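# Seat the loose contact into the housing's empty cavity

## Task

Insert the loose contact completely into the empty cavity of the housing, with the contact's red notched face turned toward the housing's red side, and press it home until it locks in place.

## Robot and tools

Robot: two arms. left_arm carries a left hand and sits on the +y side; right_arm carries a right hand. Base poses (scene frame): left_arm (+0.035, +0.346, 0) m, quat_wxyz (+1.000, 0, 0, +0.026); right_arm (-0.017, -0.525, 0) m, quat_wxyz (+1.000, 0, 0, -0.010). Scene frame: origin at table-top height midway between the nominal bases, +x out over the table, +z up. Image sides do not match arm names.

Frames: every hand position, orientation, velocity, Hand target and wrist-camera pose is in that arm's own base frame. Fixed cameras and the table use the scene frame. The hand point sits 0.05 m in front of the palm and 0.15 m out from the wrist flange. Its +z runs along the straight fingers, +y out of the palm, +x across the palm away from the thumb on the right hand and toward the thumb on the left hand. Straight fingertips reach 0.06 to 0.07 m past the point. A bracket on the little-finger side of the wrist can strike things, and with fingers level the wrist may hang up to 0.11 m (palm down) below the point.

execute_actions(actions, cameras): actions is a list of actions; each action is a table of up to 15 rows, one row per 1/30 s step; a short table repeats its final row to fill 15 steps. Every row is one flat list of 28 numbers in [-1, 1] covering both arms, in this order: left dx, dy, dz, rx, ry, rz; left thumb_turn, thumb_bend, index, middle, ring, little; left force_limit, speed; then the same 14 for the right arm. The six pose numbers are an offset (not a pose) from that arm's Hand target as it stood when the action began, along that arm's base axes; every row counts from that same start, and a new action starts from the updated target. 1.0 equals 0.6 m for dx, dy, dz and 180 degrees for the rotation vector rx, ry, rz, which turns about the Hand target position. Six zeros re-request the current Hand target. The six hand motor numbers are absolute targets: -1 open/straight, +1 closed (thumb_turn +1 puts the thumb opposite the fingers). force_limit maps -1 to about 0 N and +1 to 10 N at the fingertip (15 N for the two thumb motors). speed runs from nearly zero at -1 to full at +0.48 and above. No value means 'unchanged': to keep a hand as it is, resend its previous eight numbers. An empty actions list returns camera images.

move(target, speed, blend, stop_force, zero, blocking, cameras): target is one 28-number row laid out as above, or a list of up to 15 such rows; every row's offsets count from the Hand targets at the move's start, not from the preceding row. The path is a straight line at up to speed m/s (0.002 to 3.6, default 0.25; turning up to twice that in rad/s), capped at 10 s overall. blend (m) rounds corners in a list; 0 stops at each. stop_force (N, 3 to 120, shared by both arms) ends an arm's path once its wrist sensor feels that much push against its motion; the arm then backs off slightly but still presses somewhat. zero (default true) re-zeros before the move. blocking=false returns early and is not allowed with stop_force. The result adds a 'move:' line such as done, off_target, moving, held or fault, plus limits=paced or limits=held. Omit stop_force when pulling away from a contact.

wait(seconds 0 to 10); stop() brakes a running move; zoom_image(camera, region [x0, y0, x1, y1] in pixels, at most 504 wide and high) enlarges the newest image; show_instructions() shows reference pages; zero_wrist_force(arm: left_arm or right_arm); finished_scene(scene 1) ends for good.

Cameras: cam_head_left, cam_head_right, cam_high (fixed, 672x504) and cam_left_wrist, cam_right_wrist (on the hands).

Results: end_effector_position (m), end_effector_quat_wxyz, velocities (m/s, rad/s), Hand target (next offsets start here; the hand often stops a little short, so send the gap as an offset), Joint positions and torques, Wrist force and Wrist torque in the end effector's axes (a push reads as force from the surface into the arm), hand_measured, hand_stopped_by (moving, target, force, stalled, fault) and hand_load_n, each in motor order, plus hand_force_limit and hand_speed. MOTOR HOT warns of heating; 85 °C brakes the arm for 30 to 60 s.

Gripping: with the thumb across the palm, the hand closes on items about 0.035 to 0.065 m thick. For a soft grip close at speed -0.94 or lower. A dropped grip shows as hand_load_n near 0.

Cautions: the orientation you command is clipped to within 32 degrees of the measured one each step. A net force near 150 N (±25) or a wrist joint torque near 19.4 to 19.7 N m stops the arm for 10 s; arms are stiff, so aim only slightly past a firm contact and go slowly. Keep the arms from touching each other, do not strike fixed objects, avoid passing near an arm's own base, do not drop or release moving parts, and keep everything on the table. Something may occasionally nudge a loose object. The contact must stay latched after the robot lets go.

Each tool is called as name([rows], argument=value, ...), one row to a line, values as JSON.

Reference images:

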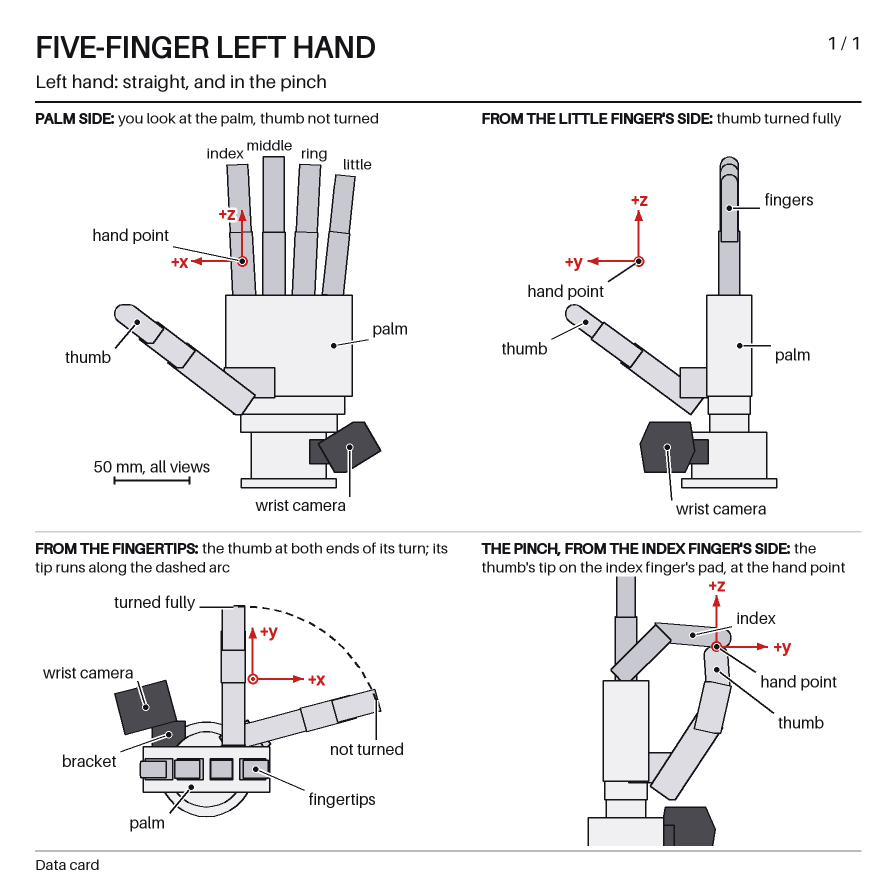

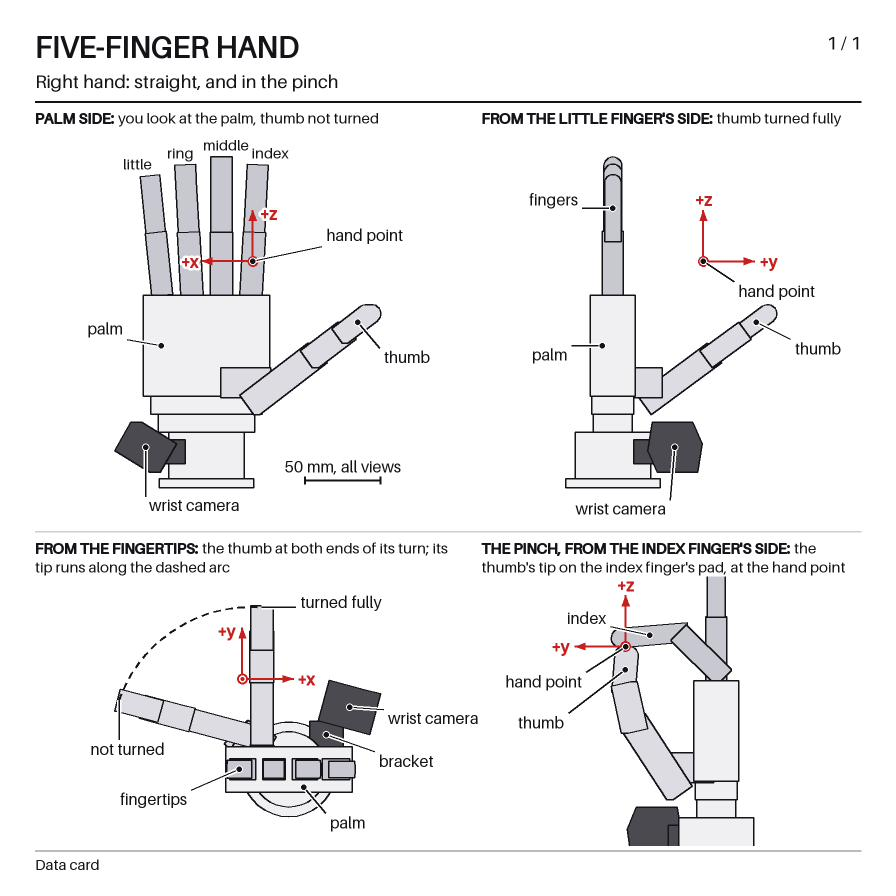

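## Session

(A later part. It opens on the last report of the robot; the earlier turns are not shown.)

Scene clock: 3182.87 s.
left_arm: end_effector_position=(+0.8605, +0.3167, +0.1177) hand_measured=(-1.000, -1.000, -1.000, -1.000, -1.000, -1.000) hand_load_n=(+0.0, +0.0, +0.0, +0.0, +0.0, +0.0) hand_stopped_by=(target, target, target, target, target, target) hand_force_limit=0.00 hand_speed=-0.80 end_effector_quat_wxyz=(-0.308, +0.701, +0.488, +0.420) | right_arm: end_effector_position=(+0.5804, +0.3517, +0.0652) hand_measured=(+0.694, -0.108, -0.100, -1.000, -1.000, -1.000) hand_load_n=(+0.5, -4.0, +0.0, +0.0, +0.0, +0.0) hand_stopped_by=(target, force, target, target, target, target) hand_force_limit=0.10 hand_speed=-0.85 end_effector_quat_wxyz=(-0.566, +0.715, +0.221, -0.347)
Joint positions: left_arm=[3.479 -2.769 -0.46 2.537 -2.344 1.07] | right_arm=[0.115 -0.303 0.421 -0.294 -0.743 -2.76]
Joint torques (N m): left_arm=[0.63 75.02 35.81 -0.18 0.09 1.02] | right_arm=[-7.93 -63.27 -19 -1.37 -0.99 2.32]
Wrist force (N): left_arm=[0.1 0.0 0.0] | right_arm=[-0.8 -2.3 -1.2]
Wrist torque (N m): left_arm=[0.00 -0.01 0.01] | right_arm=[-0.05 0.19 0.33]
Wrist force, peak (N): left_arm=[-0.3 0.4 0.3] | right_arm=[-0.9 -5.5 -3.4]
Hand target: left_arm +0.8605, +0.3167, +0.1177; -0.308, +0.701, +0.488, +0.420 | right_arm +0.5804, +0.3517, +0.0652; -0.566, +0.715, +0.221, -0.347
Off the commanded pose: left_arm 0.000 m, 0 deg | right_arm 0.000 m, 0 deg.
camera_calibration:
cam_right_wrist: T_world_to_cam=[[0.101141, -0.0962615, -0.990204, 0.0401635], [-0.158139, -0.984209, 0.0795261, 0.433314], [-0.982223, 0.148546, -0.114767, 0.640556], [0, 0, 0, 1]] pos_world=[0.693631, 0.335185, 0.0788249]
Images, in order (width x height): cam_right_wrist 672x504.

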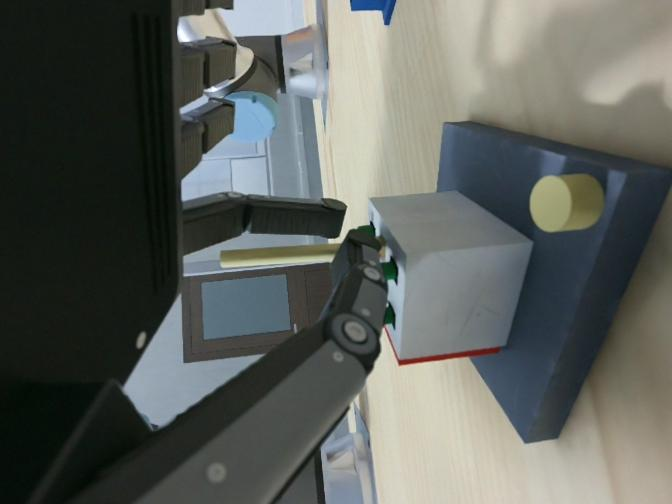

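move(target=[0,0,0,0,0,0,-1,-1,-1,-1,-1,-1,0,-0.8,-0.0004,0.0008,0.043,0,0,0,0.694,0.3,-0.1,-1,-1,-1,0.1,-0.85], speed=0.03, cameras=["cam_right_wrist","cam_head_right"])

zoom_image(camera="cam_right_wrist", region=[280, 190, 480, 320])

Scene clock: 3207.07 s.
left_arm: end_effector_position=(+0.8605, +0.3167, +0.1177) hand_measured=(-1.000, -1.000, -1.000, -1.000, -1.000, -1.000) hand_load_n=(+0.0, +0.0, +0.0, +0.0, +0.0, +0.0) hand_stopped_by=(target, target, target, target, target, target) hand_force_limit=0.00 hand_speed=-0.80 end_effector_quat_wxyz=(-0.308, +0.701, +0.488, +0.420) | right_arm: end_effector_position=(+0.5802, +0.3522, +0.0913) hand_measured=(+0.694, -0.108, -0.100, -1.000, -1.000, -1.000) hand_load_n=(+0.0, +0.0, +0.0, +0.0, +0.0, +0.0) hand_stopped_by=(target, force, target, target, target, target) hand_force_limit=0.10 hand_speed=-0.85 end_effector_quat_wxyz=(-0.566, +0.715, +0.221, -0.347) end_effector_velocity=(+0.001, +0.000, -0.001) end_effector_angular_velocity=(+0.000, -0.005, +0.000)
Joint positions: left_arm=[3.479 -2.769 -0.46 2.537 -2.344 1.07] | right_arm=[0.115 -0.318 0.385 -0.243 -0.742 -2.76]
Joint velocities: left_arm=[within noise] | right_arm=[0 0 0 -0.006 0 0]
Joint torques (N m): left_arm=[0.26 75.49 35.87 -0.19 0.12 0.99] | right_arm=[10.18 -63.21 -19.6 -1.11 1.26 1.4]
Wrist force (N): left_arm=[-0.3 0.2 0.2] | right_arm=[-0.7 3.0 -1.2]
Wrist torque (N m): left_arm=[0.01 0.07 -0.02] | right_arm=[0.15 0.21 0.37]
Wrist force, peak (N): left_arm=[-0.6 0.3 0.3] | right_arm=[-0.5 3.2 -1.3]
Hand target: left_arm +0.8605, +0.3167, +0.1177; -0.308, +0.701, +0.488, +0.420 | right_arm +0.5802, +0.3522, +0.0910; -0.566, +0.715, +0.221, -0.347
Off the commanded pose: left_arm 0.000 m, 0 deg | right_arm 0.000 m, 0 deg.
move: done
camera_calibration:
cam_right_wrist: T_world_to_cam=[[0.101223, -0.0963741, -0.990185, 0.0660655], [-0.158155, -0.984199, 0.0796239, 0.43168], [-0.982212, 0.148543, -0.114865, 0.643187], [0, 0, 0, 1]] pos_world=[0.693331, 0.335685, 0.104925]
Images, in order (width x height): cam_head_right 672x504, cam_right_wrist 672x504.

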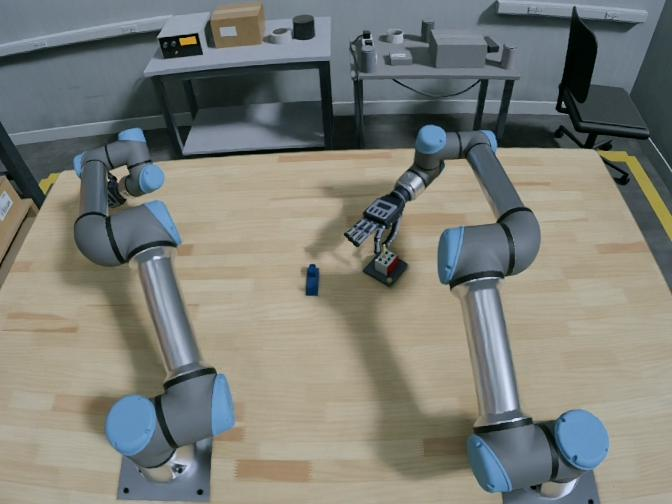

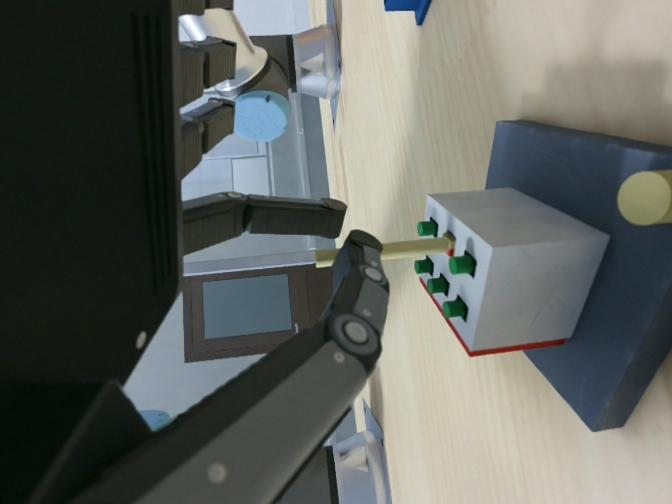

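Scaled by 2.520.

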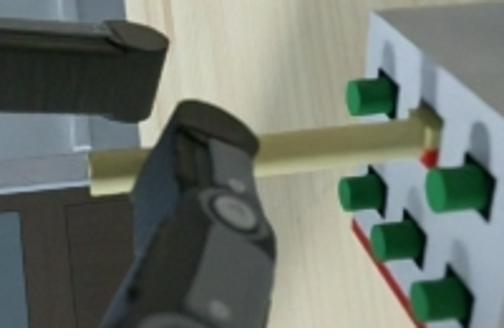

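zoom_image(camera="cam_right_wrist", region=[400, 210, 490, 330])

zoom_image(camera="cam_head_right", region=[370, 225, 410, 285])

Scaled by 4.200.

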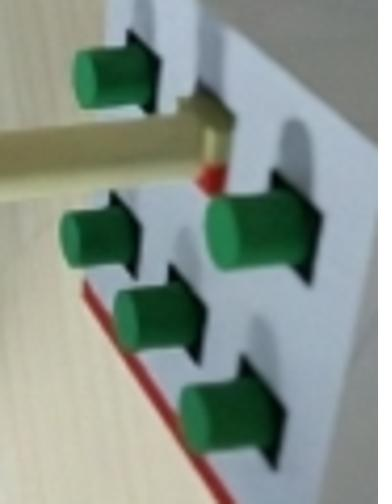

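Scaled by 8.400.

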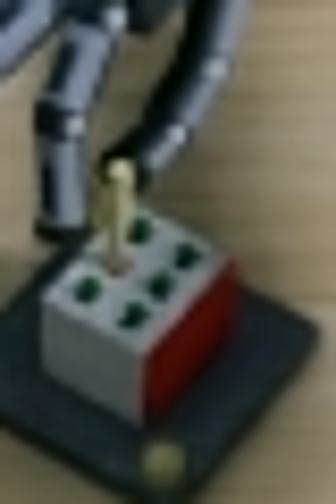

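execute_actions([
  [[0,0,0,0,0,0,-1,-1,-1,-1,-1,-1,0,-0.8,0,0,0,0,0,0,0.694,0.3,0.6,-1,-1,-1,0.3,-0.92]],
  [[0,0,0,0,0,0,-1,-1,-1,-1,-1,-1,0,-0.8,0,0,0,0,0,0,0.694,0.3,0.6,-1,-1,-1,0.3,-0.92]],
], cameras=["cam_right_wrist"])

zoom_image(camera="cam_right_wrist", region=[280, 190, 480, 320])

Scene clock: 3251.93 s.
left_arm: end_effector_position=(+0.8605, +0.3167, +0.1177) hand_measured=(-1.000, -1.000, -1.000, -1.000, -1.000, -1.000) hand_load_n=(+0.0, +0.0, +0.0, +0.0, +0.0, +0.0) hand_stopped_by=(target, target, target, target, target, target) hand_force_limit=0.00 hand_speed=-0.80 end_effector_quat_wxyz=(-0.308, +0.701, +0.488, +0.420) | right_arm: end_effector_position=(+0.5802, +0.3522, +0.0910) hand_measured=(+0.694, -0.108, +0.166, -1.000, -1.000, -1.000) hand_load_n=(-0.5, +1.5, +7.5, +0.0, +0.0, +0.0) hand_stopped_by=(target, force, force, target, target, target) hand_force_limit=0.30 hand_speed=-0.92 end_effector_quat_wxyz=(-0.566, +0.715, +0.221, -0.347)
Joint positions: left_arm=[3.479 -2.769 -0.46 2.537 -2.344 1.07] | right_arm=[0.115 -0.318 0.385 -0.244 -0.742 -2.76]
Joint torques (N m): left_arm=[0.33 75.27 35.86 -0.1 0.16 1.04] | right_arm=[6.72 -68.46 -19.26 -1.13 -1.53 -2.01]
Wrist force (N): left_arm=[-0.1 0.0 -0.1] | right_arm=[0.0 0.4 -1.2]
Wrist torque (N m): left_arm=[-0.01 0.02 -0.01] | right_arm=[0.05 0.17 0.37]
Wrist force, peak (N): left_arm=[-0.3 0.4 0.2] | right_arm=[-0.5 3.4 -1.3]
Hand target: left_arm +0.8605, +0.3167, +0.1177; -0.308, +0.701, +0.488, +0.420 | right_arm +0.5802, +0.3522, +0.0910; -0.566, +0.715, +0.221, -0.347
Off the commanded pose: left_arm 0.000 m, 0 deg | right_arm 0.000 m, 0 deg.
camera_calibration:
cam_right_wrist: T_world_to_cam=[[0.101141, -0.0962615, -0.990204, 0.0657893], [-0.158139, -0.984209, 0.0795261, 0.431707], [-0.982223, 0.148546, -0.114767, 0.643148], [0, 0, 0, 1]] pos_world=[0.693331, 0.335685, 0.104625]
Images, in order (width x height): cam_right_wrist 672x504.

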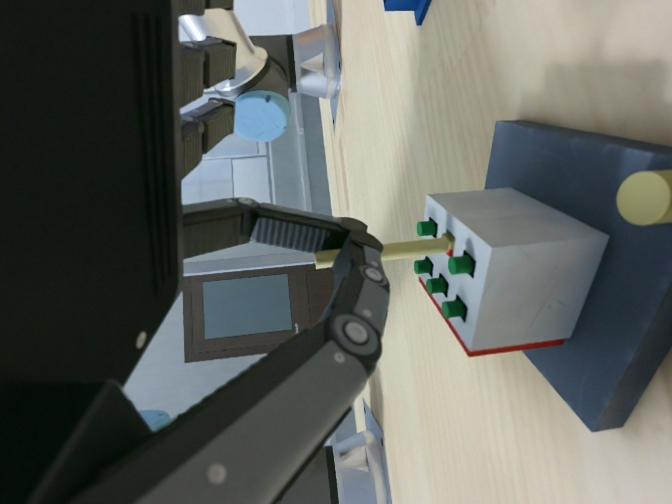

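Scaled by 2.520.

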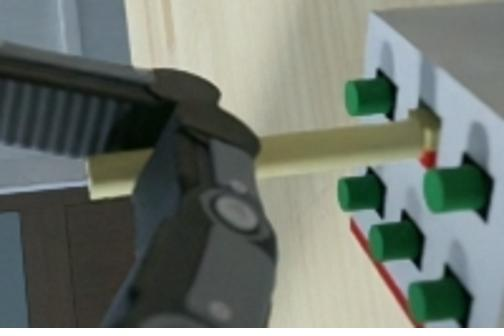

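move(target=[0,0,0,0,0,0,-1,-1,-1,-1,-1,-1,0,-0.8,0,0,-0.022,0,0,0,0.694,0.3,0.6,-1,-1,-1,0.3,-0.92], speed=0.008, stop_force=14, cameras=["cam_right_wrist"])

zoom_image(camera="cam_right_wrist", region=[280, 190, 480, 320])

Scene clock: 3273.40 s.
left_arm: end_effector_position=(+0.8605, +0.3167, +0.1177) hand_measured=(-1.000, -1.000, -1.000, -1.000, -1.000, -1.000) hand_load_n=(-0.5, +0.0, +0.5, +0.0, +0.0, +0.0) hand_stopped_by=(target, target, target, target, target, target) hand_force_limit=0.00 hand_speed=-0.80 end_effector_quat_wxyz=(-0.308, +0.701, +0.488, +0.420) | right_arm: end_effector_position=(+0.5801, +0.3522, +0.0777) hand_measured=(+0.694, -0.108, +0.166, -1.000, -1.000, -1.000) hand_load_n=(+2.5, -1.5, +5.0, +0.0, +0.0, +0.0) hand_stopped_by=(target, force, force, target, target, target) hand_force_limit=0.30 hand_speed=-0.92 end_effector_quat_wxyz=(-0.566, +0.715, +0.221, -0.347)
Joint positions: left_arm=[3.479 -2.769 -0.46 2.537 -2.344 1.07] | right_arm=[0.115 -0.311 0.406 -0.271 -0.742 -2.76]
Joint torques (N m): left_arm=[-0.02 75.74 35.9 -0.2 0.05 1.03] | right_arm=[4.2 -69.84 -27.82 1.92 -1.35 -2.29]
Wrist force (N): left_arm=[-0.3 0.1 0.2] | right_arm=[-3.3 -8.8 -14.6]
Wrist torque (N m): left_arm=[-0.01 0.05 -0.02] | right_arm=[-0.20 0.23 0.27]
Wrist force, peak (N): left_arm=[-0.3 0.4 0.4] | right_arm=[-3.2 -9.4 -14.8]
Hand target: left_arm +0.8605, +0.3167, +0.1177; -0.308, +0.701, +0.488, +0.420 | right_arm +0.5802, +0.3522, +0.0778; -0.566, +0.715, +0.221, -0.347
Off the commanded pose: left_arm 0.000 m, 0 deg | right_arm 0.000 m, 0 deg.
move: done
camera_calibration:
cam_right_wrist: T_world_to_cam=[[0.10102, -0.0963424, -0.990209, 0.0527311], [-0.158123, -0.984204, 0.0796265, 0.432743], [-0.982238, 0.148531, -0.114658, 0.641628], [0, 0, 0, 1]] pos_world=[0.693331, 0.335685, 0.0913248]
Images, in order (width x height): cam_right_wrist 672x504.

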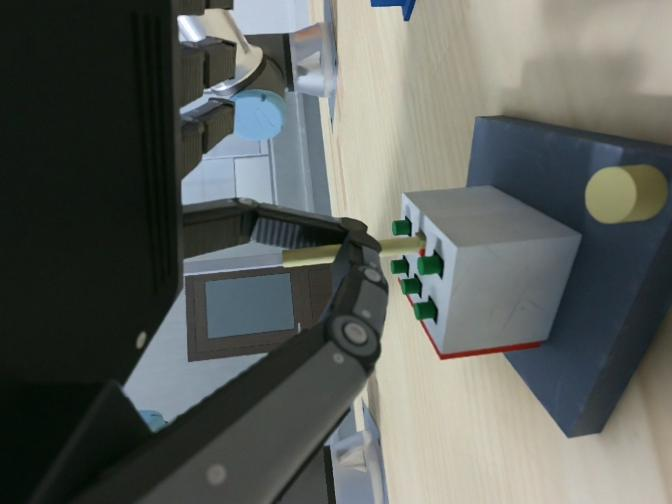

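Scaled by 2.520.

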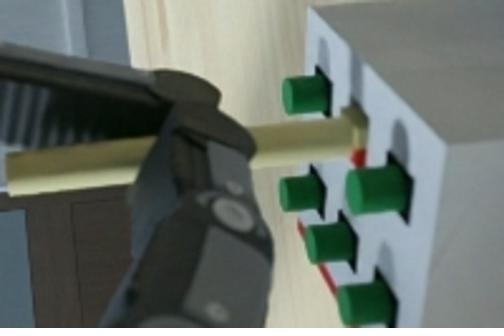

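move(target=[0,0,0,0,0,0,-1,-1,-1,-1,-1,-1,0,-0.8,0,0,0.003,0,0,0,0.694,0.3,0.6,-1,-1,-1,0.3,-0.92], speed=0.01)

execute_actions([
  [[0,0,0,0,0,0,-1,-1,-1,-1,-1,-1,0,-0.8,0,0,0,0,0,0,0.694,0.3,-0.3,-1,-1,-1,0.3,-0.8]],
], cameras=["cam_right_wrist"])

zoom_image(camera="cam_right_wrist", region=[280, 190, 480, 320])

Scene clock: 3325.83 s.
left_arm: end_effector_position=(+0.8605, +0.3167, +0.1177) hand_measured=(-1.000, -1.000, -1.000, -1.000, -1.000, -1.000) hand_load_n=(+0.0, +0.0, +0.0, +0.0, +0.0, +0.0) hand_stopped_by=(target, target, target, target, target, target) hand_force_limit=0.00 hand_speed=-0.80 end_effector_quat_wxyz=(-0.308, +0.701, +0.488, +0.420) | right_arm: end_effector_position=(+0.5802, +0.3522, +0.0796) hand_measured=(+0.694, -0.108, +0.166, -1.000, -1.000, -1.000) hand_load_n=(+2.0, -0.5, +7.0, +0.0, +0.0, +0.0) hand_stopped_by=(target, force, force, target, target, target) hand_force_limit=0.30 hand_speed=-0.92 end_effector_quat_wxyz=(-0.566, +0.715, +0.221, -0.347)
Joint positions: left_arm=[3.479 -2.769 -0.46 2.537 -2.344 1.07] | right_arm=[0.115 -0.313 0.403 -0.267 -0.742 -2.76]
Joint torques (N m): left_arm=[0.12 74.99 36.16 -0.19 0.19 1.12] | right_arm=[-0.35 -76.17 -32.93 1.34 0.89 -1.23]
Wrist force (N): left_arm=[-0.1 0.1 0.1] | right_arm=[-1.5 -0.5 -1.5]
Wrist torque (N m): left_arm=[0.01 0.02 0.00] | right_arm=[0.03 0.18 0.33]
Wrist force, peak (N): left_arm=[-0.2 0.6 0.3] | right_arm=[-3.2 -9.4 -14.7]
Hand target: left_arm +0.8605, +0.3167, +0.1177; -0.308, +0.701, +0.488, +0.420 | right_arm +0.5802, +0.3522, +0.0796; -0.566, +0.715, +0.221, -0.347
Off the commanded pose: left_arm 0.000 m, 0 deg | right_arm 0.000 m, 0 deg.
move: done

Scene clock: 3326.97 s.
left_arm: end_effector_position=(+0.8605, +0.3167, +0.1177) hand_measured=(-1.000, -1.000, -1.000, -1.000, -1.000, -1.000) hand_load_n=(+0.0, +0.0, +0.0, +0.0, +0.0, +0.0) hand_stopped_by=(target, target, target, target, target, target) hand_force_limit=0.00 hand_speed=-0.80 end_effector_quat_wxyz=(-0.308, +0.701, +0.488, +0.420) | right_arm: end_effector_position=(+0.5802, +0.3522, +0.0796) hand_measured=(+0.694, -0.108, -0.300, -1.000, -1.000, -1.000) hand_load_n=(+0.0, +0.0, +0.0, +0.0, +0.0, +0.0) hand_stopped_by=(target, force, target, target, target, target) hand_force_limit=0.30 hand_speed=-0.80 end_effector_quat_wxyz=(-0.566, +0.715, +0.221, -0.347)
Joint positions: left_arm=[3.479 -2.769 -0.46 2.537 -2.344 1.07] | right_arm=[0.115 -0.313 0.403 -0.267 -0.742 -2.76]
Joint torques (N m): left_arm=[0.17 75.5 36.31 -0.14 0.17 1.08] | right_arm=[-0.14 -68.75 -21.52 -1.25 1.69 -0.79]
Wrist force (N): left_arm=[-0.2 0.4 0.0] | right_arm=[-0.5 3.1 -1.1]
Wrist torque (N m): left_arm=[0.05 0.03 -0.03] | right_arm=[0.16 0.17 0.35]
Wrist force, peak (N): left_arm=[-0.3 0.1 0.5] | right_arm=[-0.3 3.3 -1.3]
Hand target: left_arm +0.8605, +0.3167, +0.1177; -0.308, +0.701, +0.488, +0.420 | right_arm +0.5802, +0.3522, +0.0796; -0.566, +0.715, +0.221, -0.347
Off the commanded pose: left_arm 0.000 m, 0 deg | right_arm 0.000 m, 0 deg.
camera_calibration:
cam_right_wrist: T_world_to_cam=[[0.101239, -0.0962766, -0.990193, 0.0544375], [-0.158147, -0.984208, 0.0795256, 0.432619], [-0.982212, 0.148545, -0.114866, 0.641842], [0, 0, 0, 1]] pos_world=[0.693331, 0.335685, 0.0932249]
Images, in order (width x height): cam_right_wrist 672x504.

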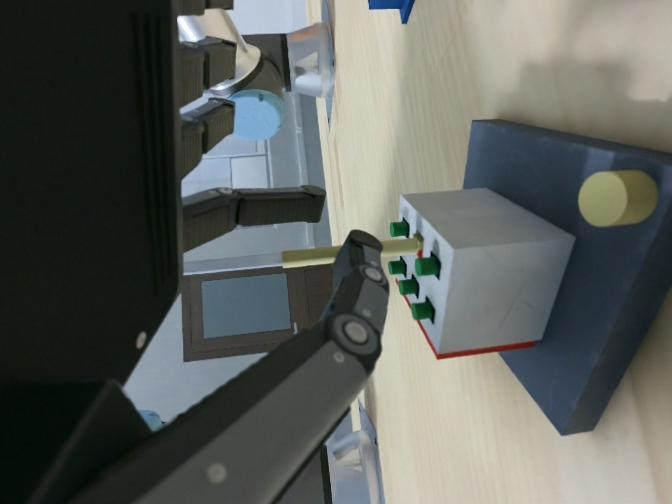

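Scaled by 2.520.

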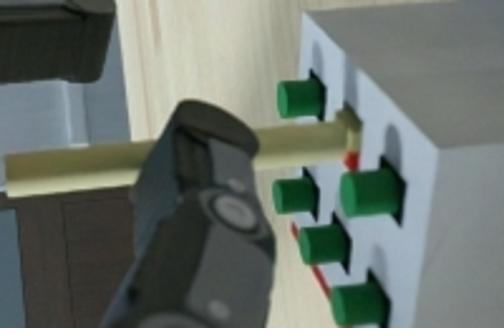

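move([
  [0,0,0,0,0,0,-1,-1,-1,-1,-1,-1,0,-0.8,-0.0005,0.0004,0.125,0,0,0,0.694,0.3,-0.3,-1,-1,-1,0.3,-0.8],
  [0,0,0,0,0,0,-1,-1,-1,-1,-1,-1,0,-0.8,-0.0725,0.006,0.125,0.0848,-0.0248,0,-1,-1,-1,-1,-1,-1,0.3,0],
], speed=0.08, cameras=["cam_right_wrist","cam_head_right","cam_head_left"])

Scene clock: 3399.73 s.
left_arm: end_effector_position=(+0.8605, +0.3167, +0.1177) hand_measured=(-1.000, -1.000, -1.000, -1.000, -1.000, -1.000) hand_load_n=(+0.0, +0.0, +0.0, +0.0, +0.0, +0.0) hand_stopped_by=(target, target, target, target, target, target) hand_force_limit=0.00 hand_speed=-0.80 end_effector_quat_wxyz=(-0.308, +0.701, +0.488, +0.420) | right_arm: end_effector_position=(+0.5367, +0.3558, +0.1546) hand_measured=(-1.000, -1.000, -1.000, -1.000, -1.000, -1.000) hand_load_n=(+0.0, +0.0, +0.0, +0.0, +0.0, +0.0) hand_stopped_by=(target, target, target, target, target, target) hand_force_limit=0.30 hand_speed=0.00 end_effector_quat_wxyz=(+0.647, -0.646, -0.287, +0.287)
Joint positions: left_arm=[3.479 -2.769 -0.46 2.537 -2.344 1.07] | right_arm=[0.103 -0.504 0.641 -0.136 -0.732 -3.143]
Joint torques (N m): left_arm=[-0.18 74.87 36.03 -0.1 0.25 1.07] | right_arm=[7.32 -58.66 -34.7 -0.49 1.89 -2.45]
Wrist force (N): left_arm=[-0.2 0.1 0.3] | right_arm=[-0.8 2.9 -1.6]
Wrist torque (N m): left_arm=[-0.01 0.04 -0.01] | right_arm=[0.11 0.21 0.40]
Wrist force, peak (N): left_arm=[0.0 0.6 0.2] | right_arm=[-0.4 4.6 -0.8]
Hand target: left_arm +0.8605, +0.3167, +0.1177; -0.308, +0.701, +0.488, +0.420 | right_arm +0.5367, +0.3558, +0.1546; +0.647, -0.646, -0.287, +0.287
Off the commanded pose: left_arm 0.000 m, 0 deg | right_arm 0.000 m, 0 deg.
move: done
camera_calibration:
cam_right_wrist: T_world_to_cam=[[0.177997, 0.166463, -0.969849, -0.0044125], [-0.153635, -0.9688, -0.194479, 0.457693], [-0.971964, 0.183619, -0.146869, 0.594244], [0, 0, 0, 1]] pos_world=[0.648686, 0.335034, 0.172009]
Images, in order (width x height): cam_head_left 672x504, cam_head_right 672x504, cam_right_wrist 672x504.

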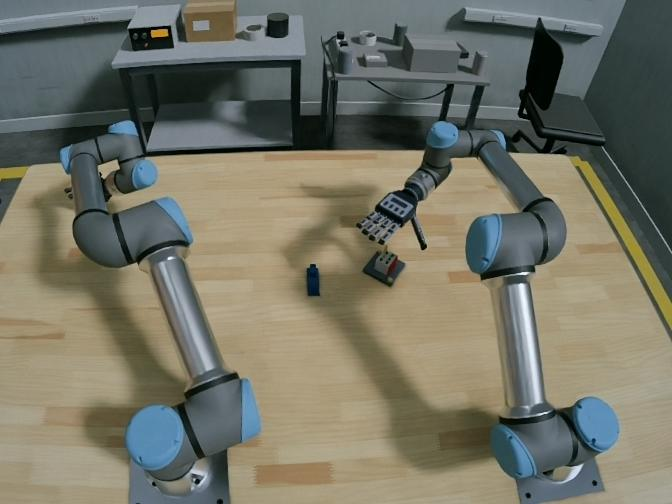

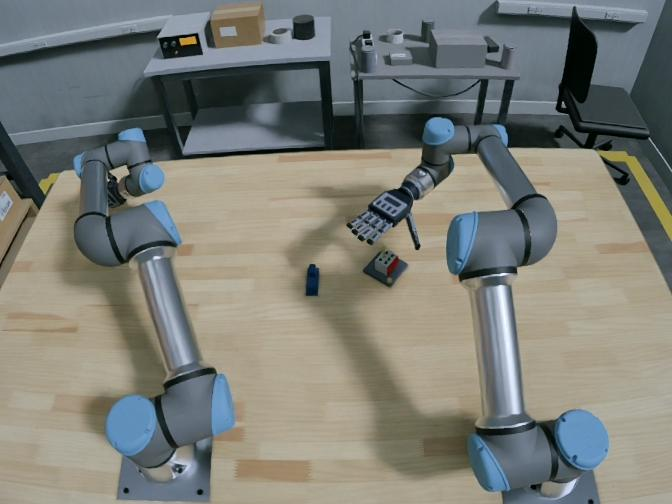

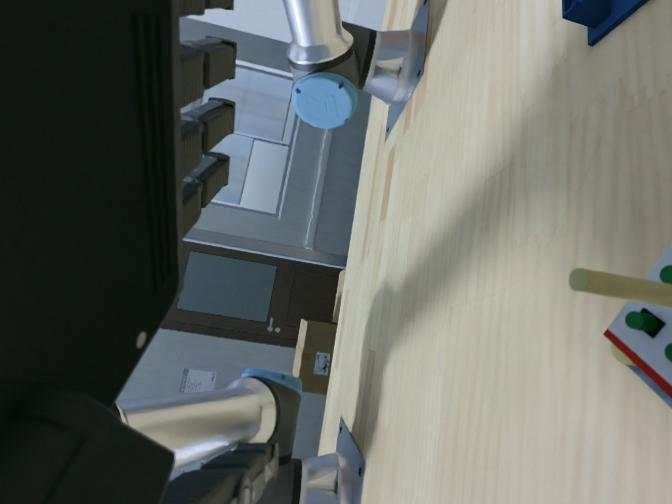

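move(target=[0,0,0,0,0,0,-1,-1,-1,-1,-1,-1,0,-0.8,0,0,-0.12,0,0,0,-1,-1,-1,-1,-1,-1,0.3,0], speed=0.08, stop_force=6, cameras=["cam_right_wrist","cam_head_right"])

Scene clock: 3432.10 s.
left_arm: end_effector_position=(+0.8605, +0.3167, +0.1177) hand_measured=(-1.000, -1.000, -1.000, -1.000, -1.000, -1.000) hand_load_n=(+0.0, +0.0, +0.0, +0.0, +0.0, +0.0) hand_stopped_by=(target, target, target, target, target, target) hand_force_limit=0.00 hand_speed=-0.80 end_effector_quat_wxyz=(-0.308, +0.701, +0.488, +0.420) | right_arm: end_effector_position=(+0.5367, +0.3558, +0.0826) hand_measured=(-1.000, -1.000, -1.000, -1.000, -1.000, -1.000) hand_load_n=(+0.0, +0.0, +0.0, +0.0, +0.0, +0.0) hand_stopped_by=(target, target, target, target, target, target) hand_force_limit=0.30 hand_speed=0.00 end_effector_quat_wxyz=(+0.647, -0.646, -0.287, +0.287)
Joint positions: left_arm=[3.479 -2.769 -0.46 2.537 -2.344 1.07] | right_arm=[0.103 -0.45 0.721 -0.27 -0.732 -3.143]
Joint torques (N m): left_arm=[0.47 74.98 36.01 -0.11 0.24 1.28] | right_arm=[-3.37 -76.03 -33.13 2.43 1.74 2.37]
Wrist force (N): left_arm=[-0.2 0.4 0.1] | right_arm=[-0.9 2.9 -1.3]
Wrist torque (N m): left_arm=[0.05 0.04 -0.02] | right_arm=[0.10 0.22 0.40]
Wrist force, peak (N): left_arm=[-0.4 0.4 0.4] | right_arm=[-1.0 3.9 -1.4]
Hand target: left_arm +0.8605, +0.3167, +0.1177; -0.308, +0.701, +0.488, +0.420 | right_arm +0.5367, +0.3558, +0.0826; +0.647, -0.646, -0.287, +0.287
Off the commanded pose: left_arm 0.000 m, 0 deg | right_arm 0.000 m, 0 deg.
move: done
camera_calibration:
cam_right_wrist: T_world_to_cam=[[0.178, 0.166478, -0.969846, -0.0742475], [-0.153632, -0.968798, -0.194495, 0.443771], [-0.971964, 0.183619, -0.146869, 0.583554], [0, 0, 0, 1]] pos_world=[0.648586, 0.335134, 0.100009]
Images, in order (width x height): cam_head_right 672x504, cam_right_wrist 672x504.

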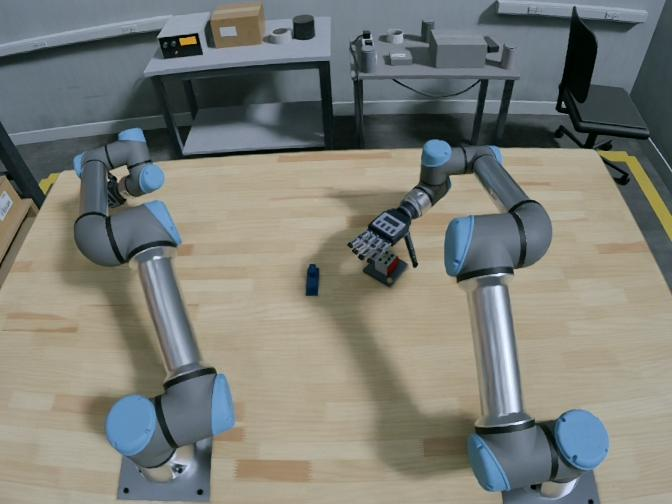

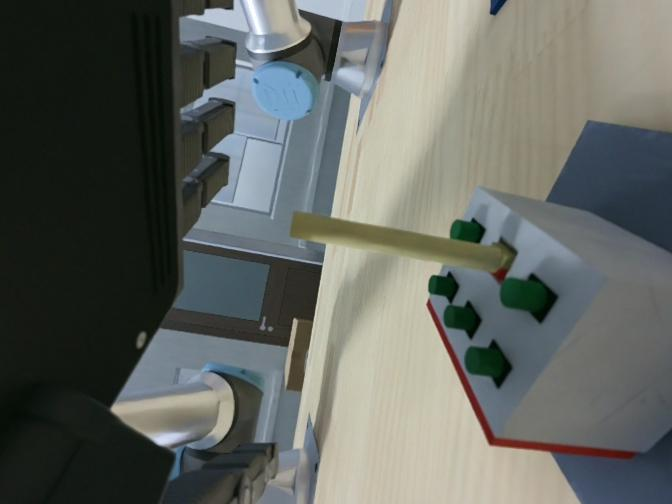

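zoom_image(camera="cam_right_wrist", region=[420, 190, 580, 310])

move(target=[0,0,0,0,0,0,-1,-1,-1,-1,-1,-1,0,-0.8,0,0,-0.065,0,0,0,-1,-1,-1,-1,-1,-1,0.3,0], speed=0.02, stop_force=5, cameras=["cam_right_wrist"])

Scaled by 3.150.

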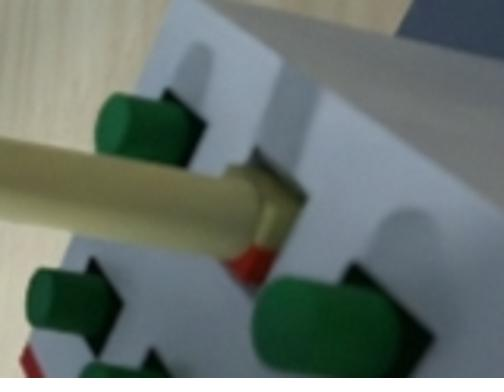

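Scene clock: 3444.67 s.
left_arm: end_effector_position=(+0.8605, +0.3167, +0.1177) hand_measured=(-1.000, -1.000, -1.000, -1.000, -1.000, -1.000) hand_load_n=(+0.0, +0.0, +0.0, +0.0, +0.0, +0.0) hand_stopped_by=(target, target, target, target, target, target) hand_force_limit=0.00 hand_speed=-0.80 end_effector_quat_wxyz=(-0.308, +0.701, +0.488, +0.420) | right_arm: end_effector_position=(+0.5367, +0.3558, +0.0555) hand_measured=(-1.000, -1.000, -1.000, -1.000, -1.000, -1.000) hand_load_n=(+0.0, +0.0, +0.0, +0.0, +0.0, +0.0) hand_stopped_by=(target, target, target, target, target, target) hand_force_limit=0.30 hand_speed=0.00 end_effector_quat_wxyz=(+0.647, -0.646, -0.287, +0.287)
Joint positions: left_arm=[3.479 -2.769 -0.46 2.537 -2.344 1.07] | right_arm=[0.103 -0.422 0.737 -0.314 -0.732 -3.143]
Joint torques (N m): left_arm=[0.31 75.37 35.78 -0.03 0.29 1.22] | right_arm=[-8.02 -76.65 -33.04 3.85 1.2 -0.15]
Wrist force (N): left_arm=[-0.1 0.1 0.0] | right_arm=[-0.9 2.9 -1.6]
Wrist torque (N m): left_arm=[0.00 0.01 0.00] | right_arm=[0.11 0.23 0.40]
Wrist force, peak (N): left_arm=[-0.3 0.4 0.5] | right_arm=[1.1 -9.6 -1.0]
Hand target: left_arm +0.8605, +0.3167, +0.1177; -0.308, +0.701, +0.488, +0.420 | right_arm +0.5367, +0.3558, +0.0555; +0.647, -0.646, -0.287, +0.287 (not the last commanded pose)
Off the commanded pose: left_arm 0.000 m, 0 deg | right_arm 0.012 m, 0 deg.
move: contact (right_arm)
camera_calibration:
cam_right_wrist: T_world_to_cam=[[0.178, 0.166478, -0.969846, -0.10053], [-0.153632, -0.968798, -0.194495, 0.438501], [-0.971964, 0.183619, -0.146869, 0.579573], [0, 0, 0, 1]] pos_world=[0.648586, 0.335134, 0.0729086]
Images, in order (width x height): cam_right_wrist 672x504.

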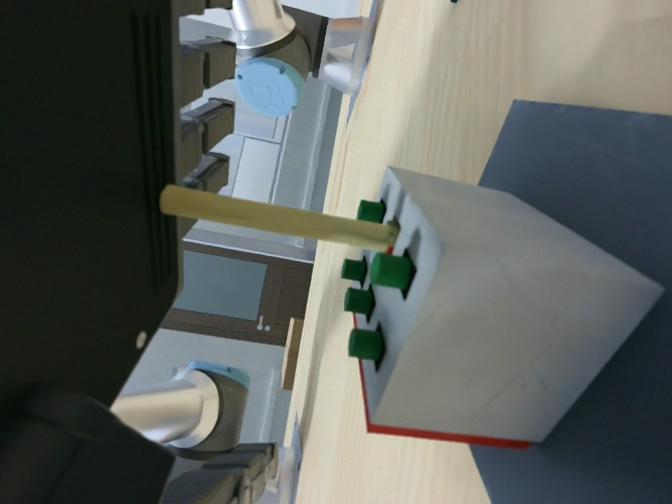

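move(target=[0,0,0,0,0,0,-1,-1,-1,-1,-1,-1,0,-0.8,0,0,-0.022,0,0,0,-1,-1,-1,-1,-1,-1,0.3,0], speed=0.008, stop_force=20, cameras=["cam_right_wrist"])

zoom_image(camera="cam_right_wrist", region=[320, 180, 440, 280])

Scene clock: 3456.63 s.
left_arm: end_effector_position=(+0.8605, +0.3167, +0.1177) hand_measured=(-1.000, -1.000, -1.000, -1.000, -1.000, -1.000) hand_load_n=(+0.0, +0.0, +0.0, +0.0, +0.0, +0.0) hand_stopped_by=(target, target, target, target, target, target) hand_force_limit=0.00 hand_speed=-0.80 end_effector_quat_wxyz=(-0.308, +0.701, +0.488, +0.420) | right_arm: end_effector_position=(+0.5367, +0.3558, +0.0422) hand_measured=(-1.000, -1.000, -1.000, -1.000, -1.000, -1.000) hand_load_n=(+0.0, +0.0, +0.0, +0.0, +0.0, +0.0) hand_stopped_by=(target, target, target, target, target, target) hand_force_limit=0.30 hand_speed=0.00 end_effector_quat_wxyz=(+0.647, -0.646, -0.287, +0.287)
Joint positions: left_arm=[3.479 -2.769 -0.46 2.537 -2.344 1.07] | right_arm=[0.103 -0.407 0.742 -0.334 -0.732 -3.143]
Joint torques (N m): left_arm=[0.45 75.09 35.91 -0.07 0.24 1.06] | right_arm=[-7.96 -76.91 -23.24 3.55 0.84 -0.72]
Wrist force (N): left_arm=[0.2 0.4 0.1] | right_arm=[-1.2 2.5 -1.6]
Wrist torque (N m): left_arm=[0.04 -0.02 0.00] | right_arm=[0.04 0.29 0.37]
Wrist force, peak (N): left_arm=[-0.6 0.2 0.1] | right_arm=[2.0 -12.4 -1.8]
Hand target: left_arm +0.8605, +0.3167, +0.1177; -0.308, +0.701, +0.488, +0.420 | right_arm +0.5367, +0.3558, +0.0423; +0.647, -0.646, -0.287, +0.287
Off the commanded pose: left_arm 0.000 m, 0 deg | right_arm 0.000 m, 0 deg.
move: done
camera_calibration:
cam_right_wrist: T_world_to_cam=[[0.177903, 0.16648, -0.969863, -0.113269], [-0.153654, -0.968797, -0.194482, 0.435946], [-0.971978, 0.183622, -0.146771, 0.577638], [0, 0, 0, 1]] pos_world=[0.648587, 0.335134, 0.0597086]
Images, in order (width x height): cam_right_wrist 672x504.

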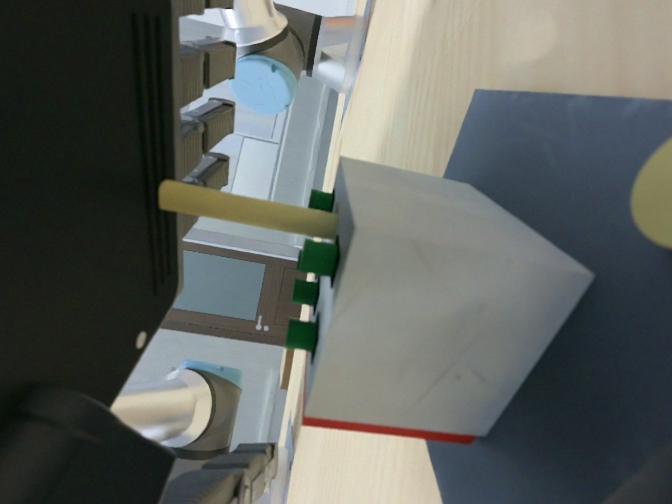

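Scaled by 4.200.

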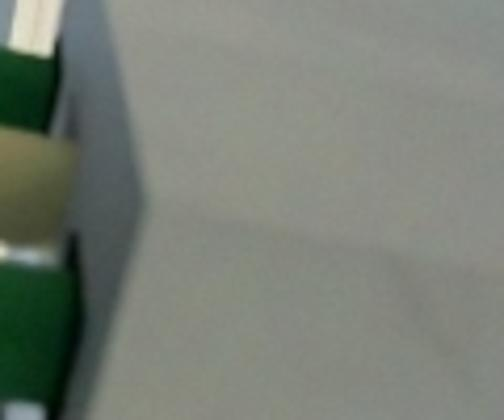

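execute_actions(actions=[], cameras=["cam_high","cam_head_right"])

zoom_image(camera="cam_head_right", region=[340, 190, 440, 300])

zoom_image(camera="cam_high", region=[270, 300, 390, 420])

Scene clock: 3474.83 s.
left_arm: end_effector_position=(+0.8605, +0.3167, +0.1177) hand_measured=(-1.000, -1.000, -1.000, -1.000, -1.000, -1.000) hand_load_n=(+0.0, +0.0, +0.0, +0.0, +0.0, +0.0) hand_stopped_by=(target, target, target, target, target, target) hand_force_limit=0.00 hand_speed=-0.80 end_effector_quat_wxyz=(-0.308, +0.701, +0.488, +0.420) | right_arm: end_effector_position=(+0.5367, +0.3558, +0.0423) hand_measured=(-1.000, -1.000, -1.000, -1.000, -1.000, -1.000) hand_load_n=(-0.5, +0.0, +0.0, +0.0, +0.0, +0.0) hand_stopped_by=(target, target, target, target, target, target) hand_force_limit=0.30 hand_speed=0.00 end_effector_quat_wxyz=(+0.647, -0.646, -0.287, +0.287)
Joint positions: left_arm=[3.479 -2.769 -0.46 2.537 -2.344 1.07] | right_arm=[0.103 -0.407 0.742 -0.334 -0.732 -3.143]
Joint velocities: within noise
Joint torques (N m): left_arm=[0.39 75.75 36.11 -0.04 0.23 1.18] | right_arm=[-7.85 -76.63 -33.28 3.78 0.75 -0.63]
Wrist force (N): left_arm=[-0.1 0.3 0.0] | right_arm=[-1.1 2.7 -1.3]
Wrist torque (N m): left_arm=[0.03 0.02 -0.01] | right_arm=[0.06 0.26 0.38]
Wrist force, peak (N): left_arm=[0.1 0.2 0.6] | right_arm=[-1.0 2.9 -1.6]
Hand target: left_arm +0.8605, +0.3167, +0.1177; -0.308, +0.701, +0.488, +0.420 | right_arm +0.5367, +0.3558, +0.0423; +0.647, -0.646, -0.287, +0.287
Off the commanded pose: left_arm 0.000 m, 0 deg | right_arm 0.000 m, 0 deg.
Images, in order (width x height): cam_head_right 672x504, cam_high 672x504.

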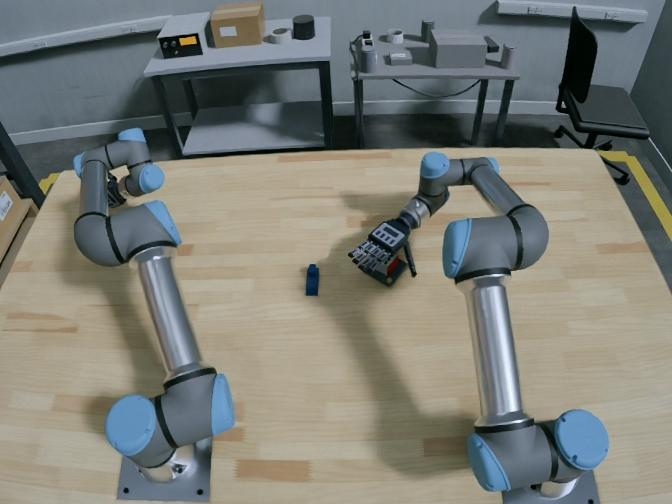

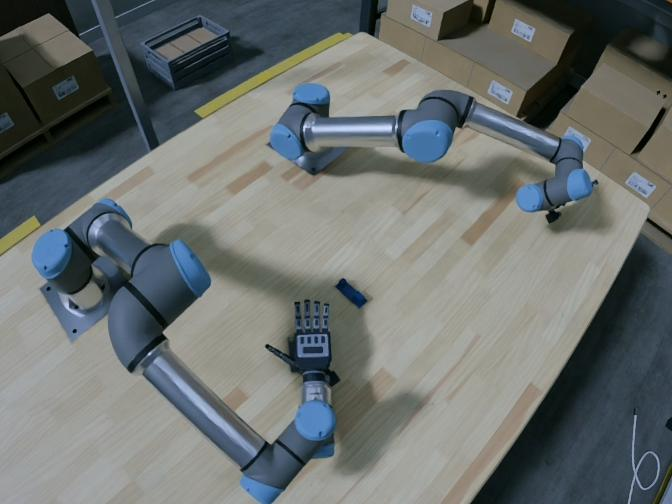

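Scaled by 4.582.

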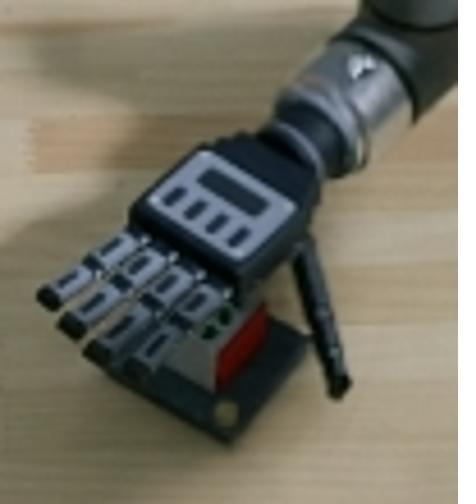

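Scaled by 4.200.

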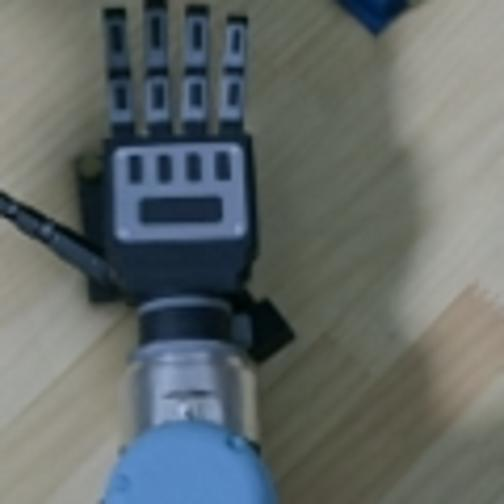

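move(target=[0,0,0,0,0,0,-1,-1,-1,-1,-1,-1,0,-0.8,0,0,-0.02,0,0,0,-1,-1,-1,-1,-1,-1,0.3,0], speed=0.008, stop_force=20, cameras=["cam_right_wrist"])

Scene clock: 3505.00 s.
left_arm: end_effector_position=(+0.8605, +0.3167, +0.1177) hand_measured=(-1.000, -1.000, -1.000, -1.000, -1.000, -1.000) hand_load_n=(+0.0, -0.5, +0.0, +0.0, +0.0, +0.0) hand_stopped_by=(target, target, target, target, target, target) hand_force_limit=0.00 hand_speed=-0.80 end_effector_quat_wxyz=(-0.308, +0.701, +0.488, +0.420) | right_arm: end_effector_position=(+0.5367, +0.3558, +0.0397) hand_measured=(-1.000, -1.000, -1.000, -1.000, -1.000, -1.000) hand_load_n=(+0.0, +0.0, +0.0, +0.0, +0.0, +0.0) hand_stopped_by=(target, target, target, target, target, target) hand_force_limit=0.30 hand_speed=0.00 end_effector_quat_wxyz=(+0.647, -0.646, -0.287, +0.287)
Joint positions: left_arm=[3.479 -2.769 -0.46 2.537 -2.344 1.07] | right_arm=[0.103 -0.404 0.743 -0.338 -0.732 -3.143]
Joint torques (N m): left_arm=[0.38 75.36 35.64 -0.01 0.42 1.29] | right_arm=[-8.28 -67.42 -27.92 1.23 0.74 -0.75]
Wrist force (N): left_arm=[-0.4 0.2 -0.1] | right_arm=[1.6 -18.6 -3.0]
Wrist torque (N m): left_arm=[0.04 0.05 -0.02] | right_arm=[-1.06 0.21 -0.07]
Wrist force, peak (N): left_arm=[-0.5 0.4 -0.2] | right_arm=[2.1 -25.9 -3.4]
Hand target: left_arm +0.8605, +0.3167, +0.1177; -0.308, +0.701, +0.488, +0.420 | right_arm +0.5367, +0.3558, +0.0397; +0.647, -0.646, -0.287, +0.287 (not the last commanded pose)
Off the commanded pose: left_arm 0.000 m, 0 deg | right_arm 0.009 m, 0 deg.
move: contact (right_arm)
camera_calibration:
cam_right_wrist: T_world_to_cam=[[0.17811, 0.166457, -0.969829, -0.115937], [-0.153628, -0.968798, -0.194494, 0.435441], [-0.971944, 0.183634, -0.14698, 0.577339], [0, 0, 0, 1]] pos_world=[0.648686, 0.335134, 0.0571087]
Images, in order (width x height): cam_right_wrist 672x504.

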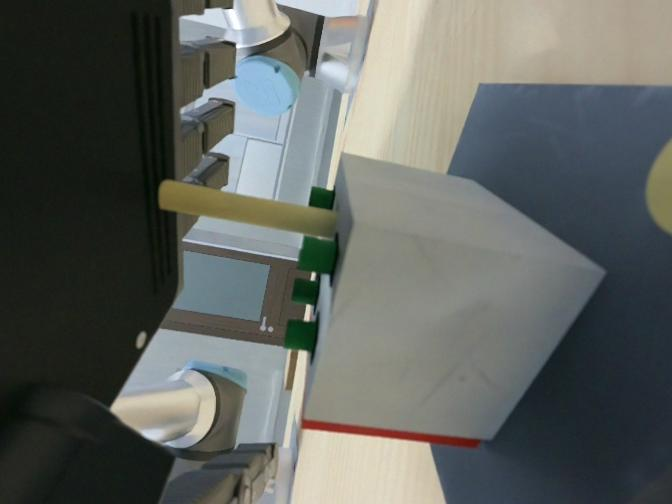

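zoom_image(camera="cam_right_wrist", region=[270, 150, 390, 270])

move(target=[0,0,0,0,0,0,-1,-1,-1,-1,-1,-1,0,-0.8,0,0,-0.015,0,0,0,-1,-1,-1,-1,-1,-1,0.3,0], speed=0.006, stop_force=25, zero=false)

Scaled by 4.200.

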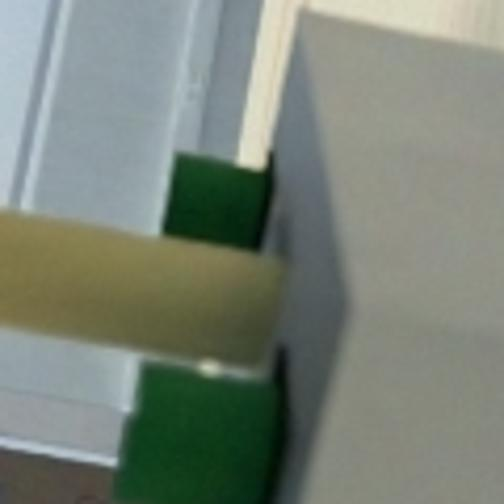

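Scene clock: 3515.87 s.
left_arm: end_effector_position=(+0.8605, +0.3167, +0.1177) hand_measured=(-1.000, -1.000, -1.000, -1.000, -1.000, -1.000) hand_load_n=(+0.0, +0.0, +0.0, +0.0, +0.0, +0.0) hand_stopped_by=(target, target, target, target, target, target) hand_force_limit=0.00 hand_speed=-0.80 end_effector_quat_wxyz=(-0.308, +0.701, +0.488, +0.420) | right_arm: end_effector_position=(+0.5367, +0.3558, +0.0395) hand_measured=(-1.000, -1.000, -1.000, -1.000, -1.000, -1.000) hand_load_n=(+0.0, +0.0, +0.0, +0.0, +0.0, +0.0) hand_stopped_by=(target, target, target, target, target, target) hand_force_limit=0.30 hand_speed=0.00 end_effector_quat_wxyz=(+0.647, -0.646, -0.287, +0.287)
Joint positions: left_arm=[3.479 -2.769 -0.46 2.537 -2.344 1.07] | right_arm=[0.103 -0.404 0.743 -0.338 -0.732 -3.143]
Joint torques (N m): left_arm=[0.23 75.21 36 -0.01 0.38 1.21] | right_arm=[-7.42 -65.83 -16.97 1.11 0.86 -0.8]
Wrist force (N): left_arm=[-0.1 0.1 0.1] | right_arm=[1.6 -22.5 -2.9]
Wrist torque (N m): left_arm=[0.00 0.02 -0.01] | right_arm=[-1.22 0.17 -0.18]
Wrist force, peak (N): left_arm=[-0.1 0.4 0.5] | right_arm=[1.5 -28.3 -2.9]
Hand target: left_arm +0.8605, +0.3167, +0.1177; -0.308, +0.701, +0.488, +0.420 | right_arm +0.5367, +0.3558, +0.0395; +0.647, -0.646, -0.287, +0.287 (not the last commanded pose)
Off the commanded pose: left_arm 0.000 m, 0 deg | right_arm 0.009 m, 0 deg.
move: contact (right_arm)

move(target=[0,0,0,0,0,0,-1,-1,-1,-1,-1,-1,0,-0.8,0,0,-0.02,0,0,0,-1,-1,-1,-1,-1,-1,0.3,0], speed=0.006, stop_force=40, zero=false)

Scene clock: 3528.53 s.
left_arm: end_effector_position=(+0.8605, +0.3167, +0.1177) hand_measured=(-1.000, -1.000, -1.000, -1.000, -1.000, -1.000) hand_load_n=(+0.0, +0.0, +0.0, +0.0, +0.0, +0.0) hand_stopped_by=(target, target, target, target, target, target) hand_force_limit=0.00 hand_speed=-0.80 end_effector_quat_wxyz=(-0.308, +0.701, +0.488, +0.420) | right_arm: end_effector_position=(+0.5367, +0.3558, +0.0390) hand_measured=(-1.000, -1.000, -1.000, -1.000, -1.000, -1.000) hand_load_n=(-0.5, +0.0, +0.0, +0.0, +0.0, +0.0) hand_stopped_by=(target, target, target, target, target, target) hand_force_limit=0.30 hand_speed=0.00 end_effector_quat_wxyz=(+0.647, -0.646, -0.287, +0.287)
Joint positions: left_arm=[3.479 -2.769 -0.46 2.537 -2.344 1.07] | right_arm=[0.103 -0.404 0.743 -0.339 -0.732 -3.143]
Joint torques (N m): left_arm=[0.35 75.11 36.28 0.06 0.33 1.33] | right_arm=[-7.81 -55.72 -22.36 -0.48 0.76 -0.68]
Wrist force (N): left_arm=[-0.1 0.3 -0.1] | right_arm=[2.0 -39.1 -4.0]
Wrist torque (N m): left_arm=[0.04 0.02 -0.01] | right_arm=[-1.76 0.19 -0.58]
Wrist force, peak (N): left_arm=[0.1 0.5 0.4] | right_arm=[2.1 -44.7 -4.3]
Hand target: left_arm +0.8605, +0.3167, +0.1177; -0.308, +0.701, +0.488, +0.420 | right_arm +0.5367, +0.3558, +0.0391; +0.647, -0.646, -0.287, +0.287 (not the last commanded pose)
Off the commanded pose: left_arm 0.000 m, 0 deg | right_arm 0.012 m, 0 deg.
move: contact (right_arm)


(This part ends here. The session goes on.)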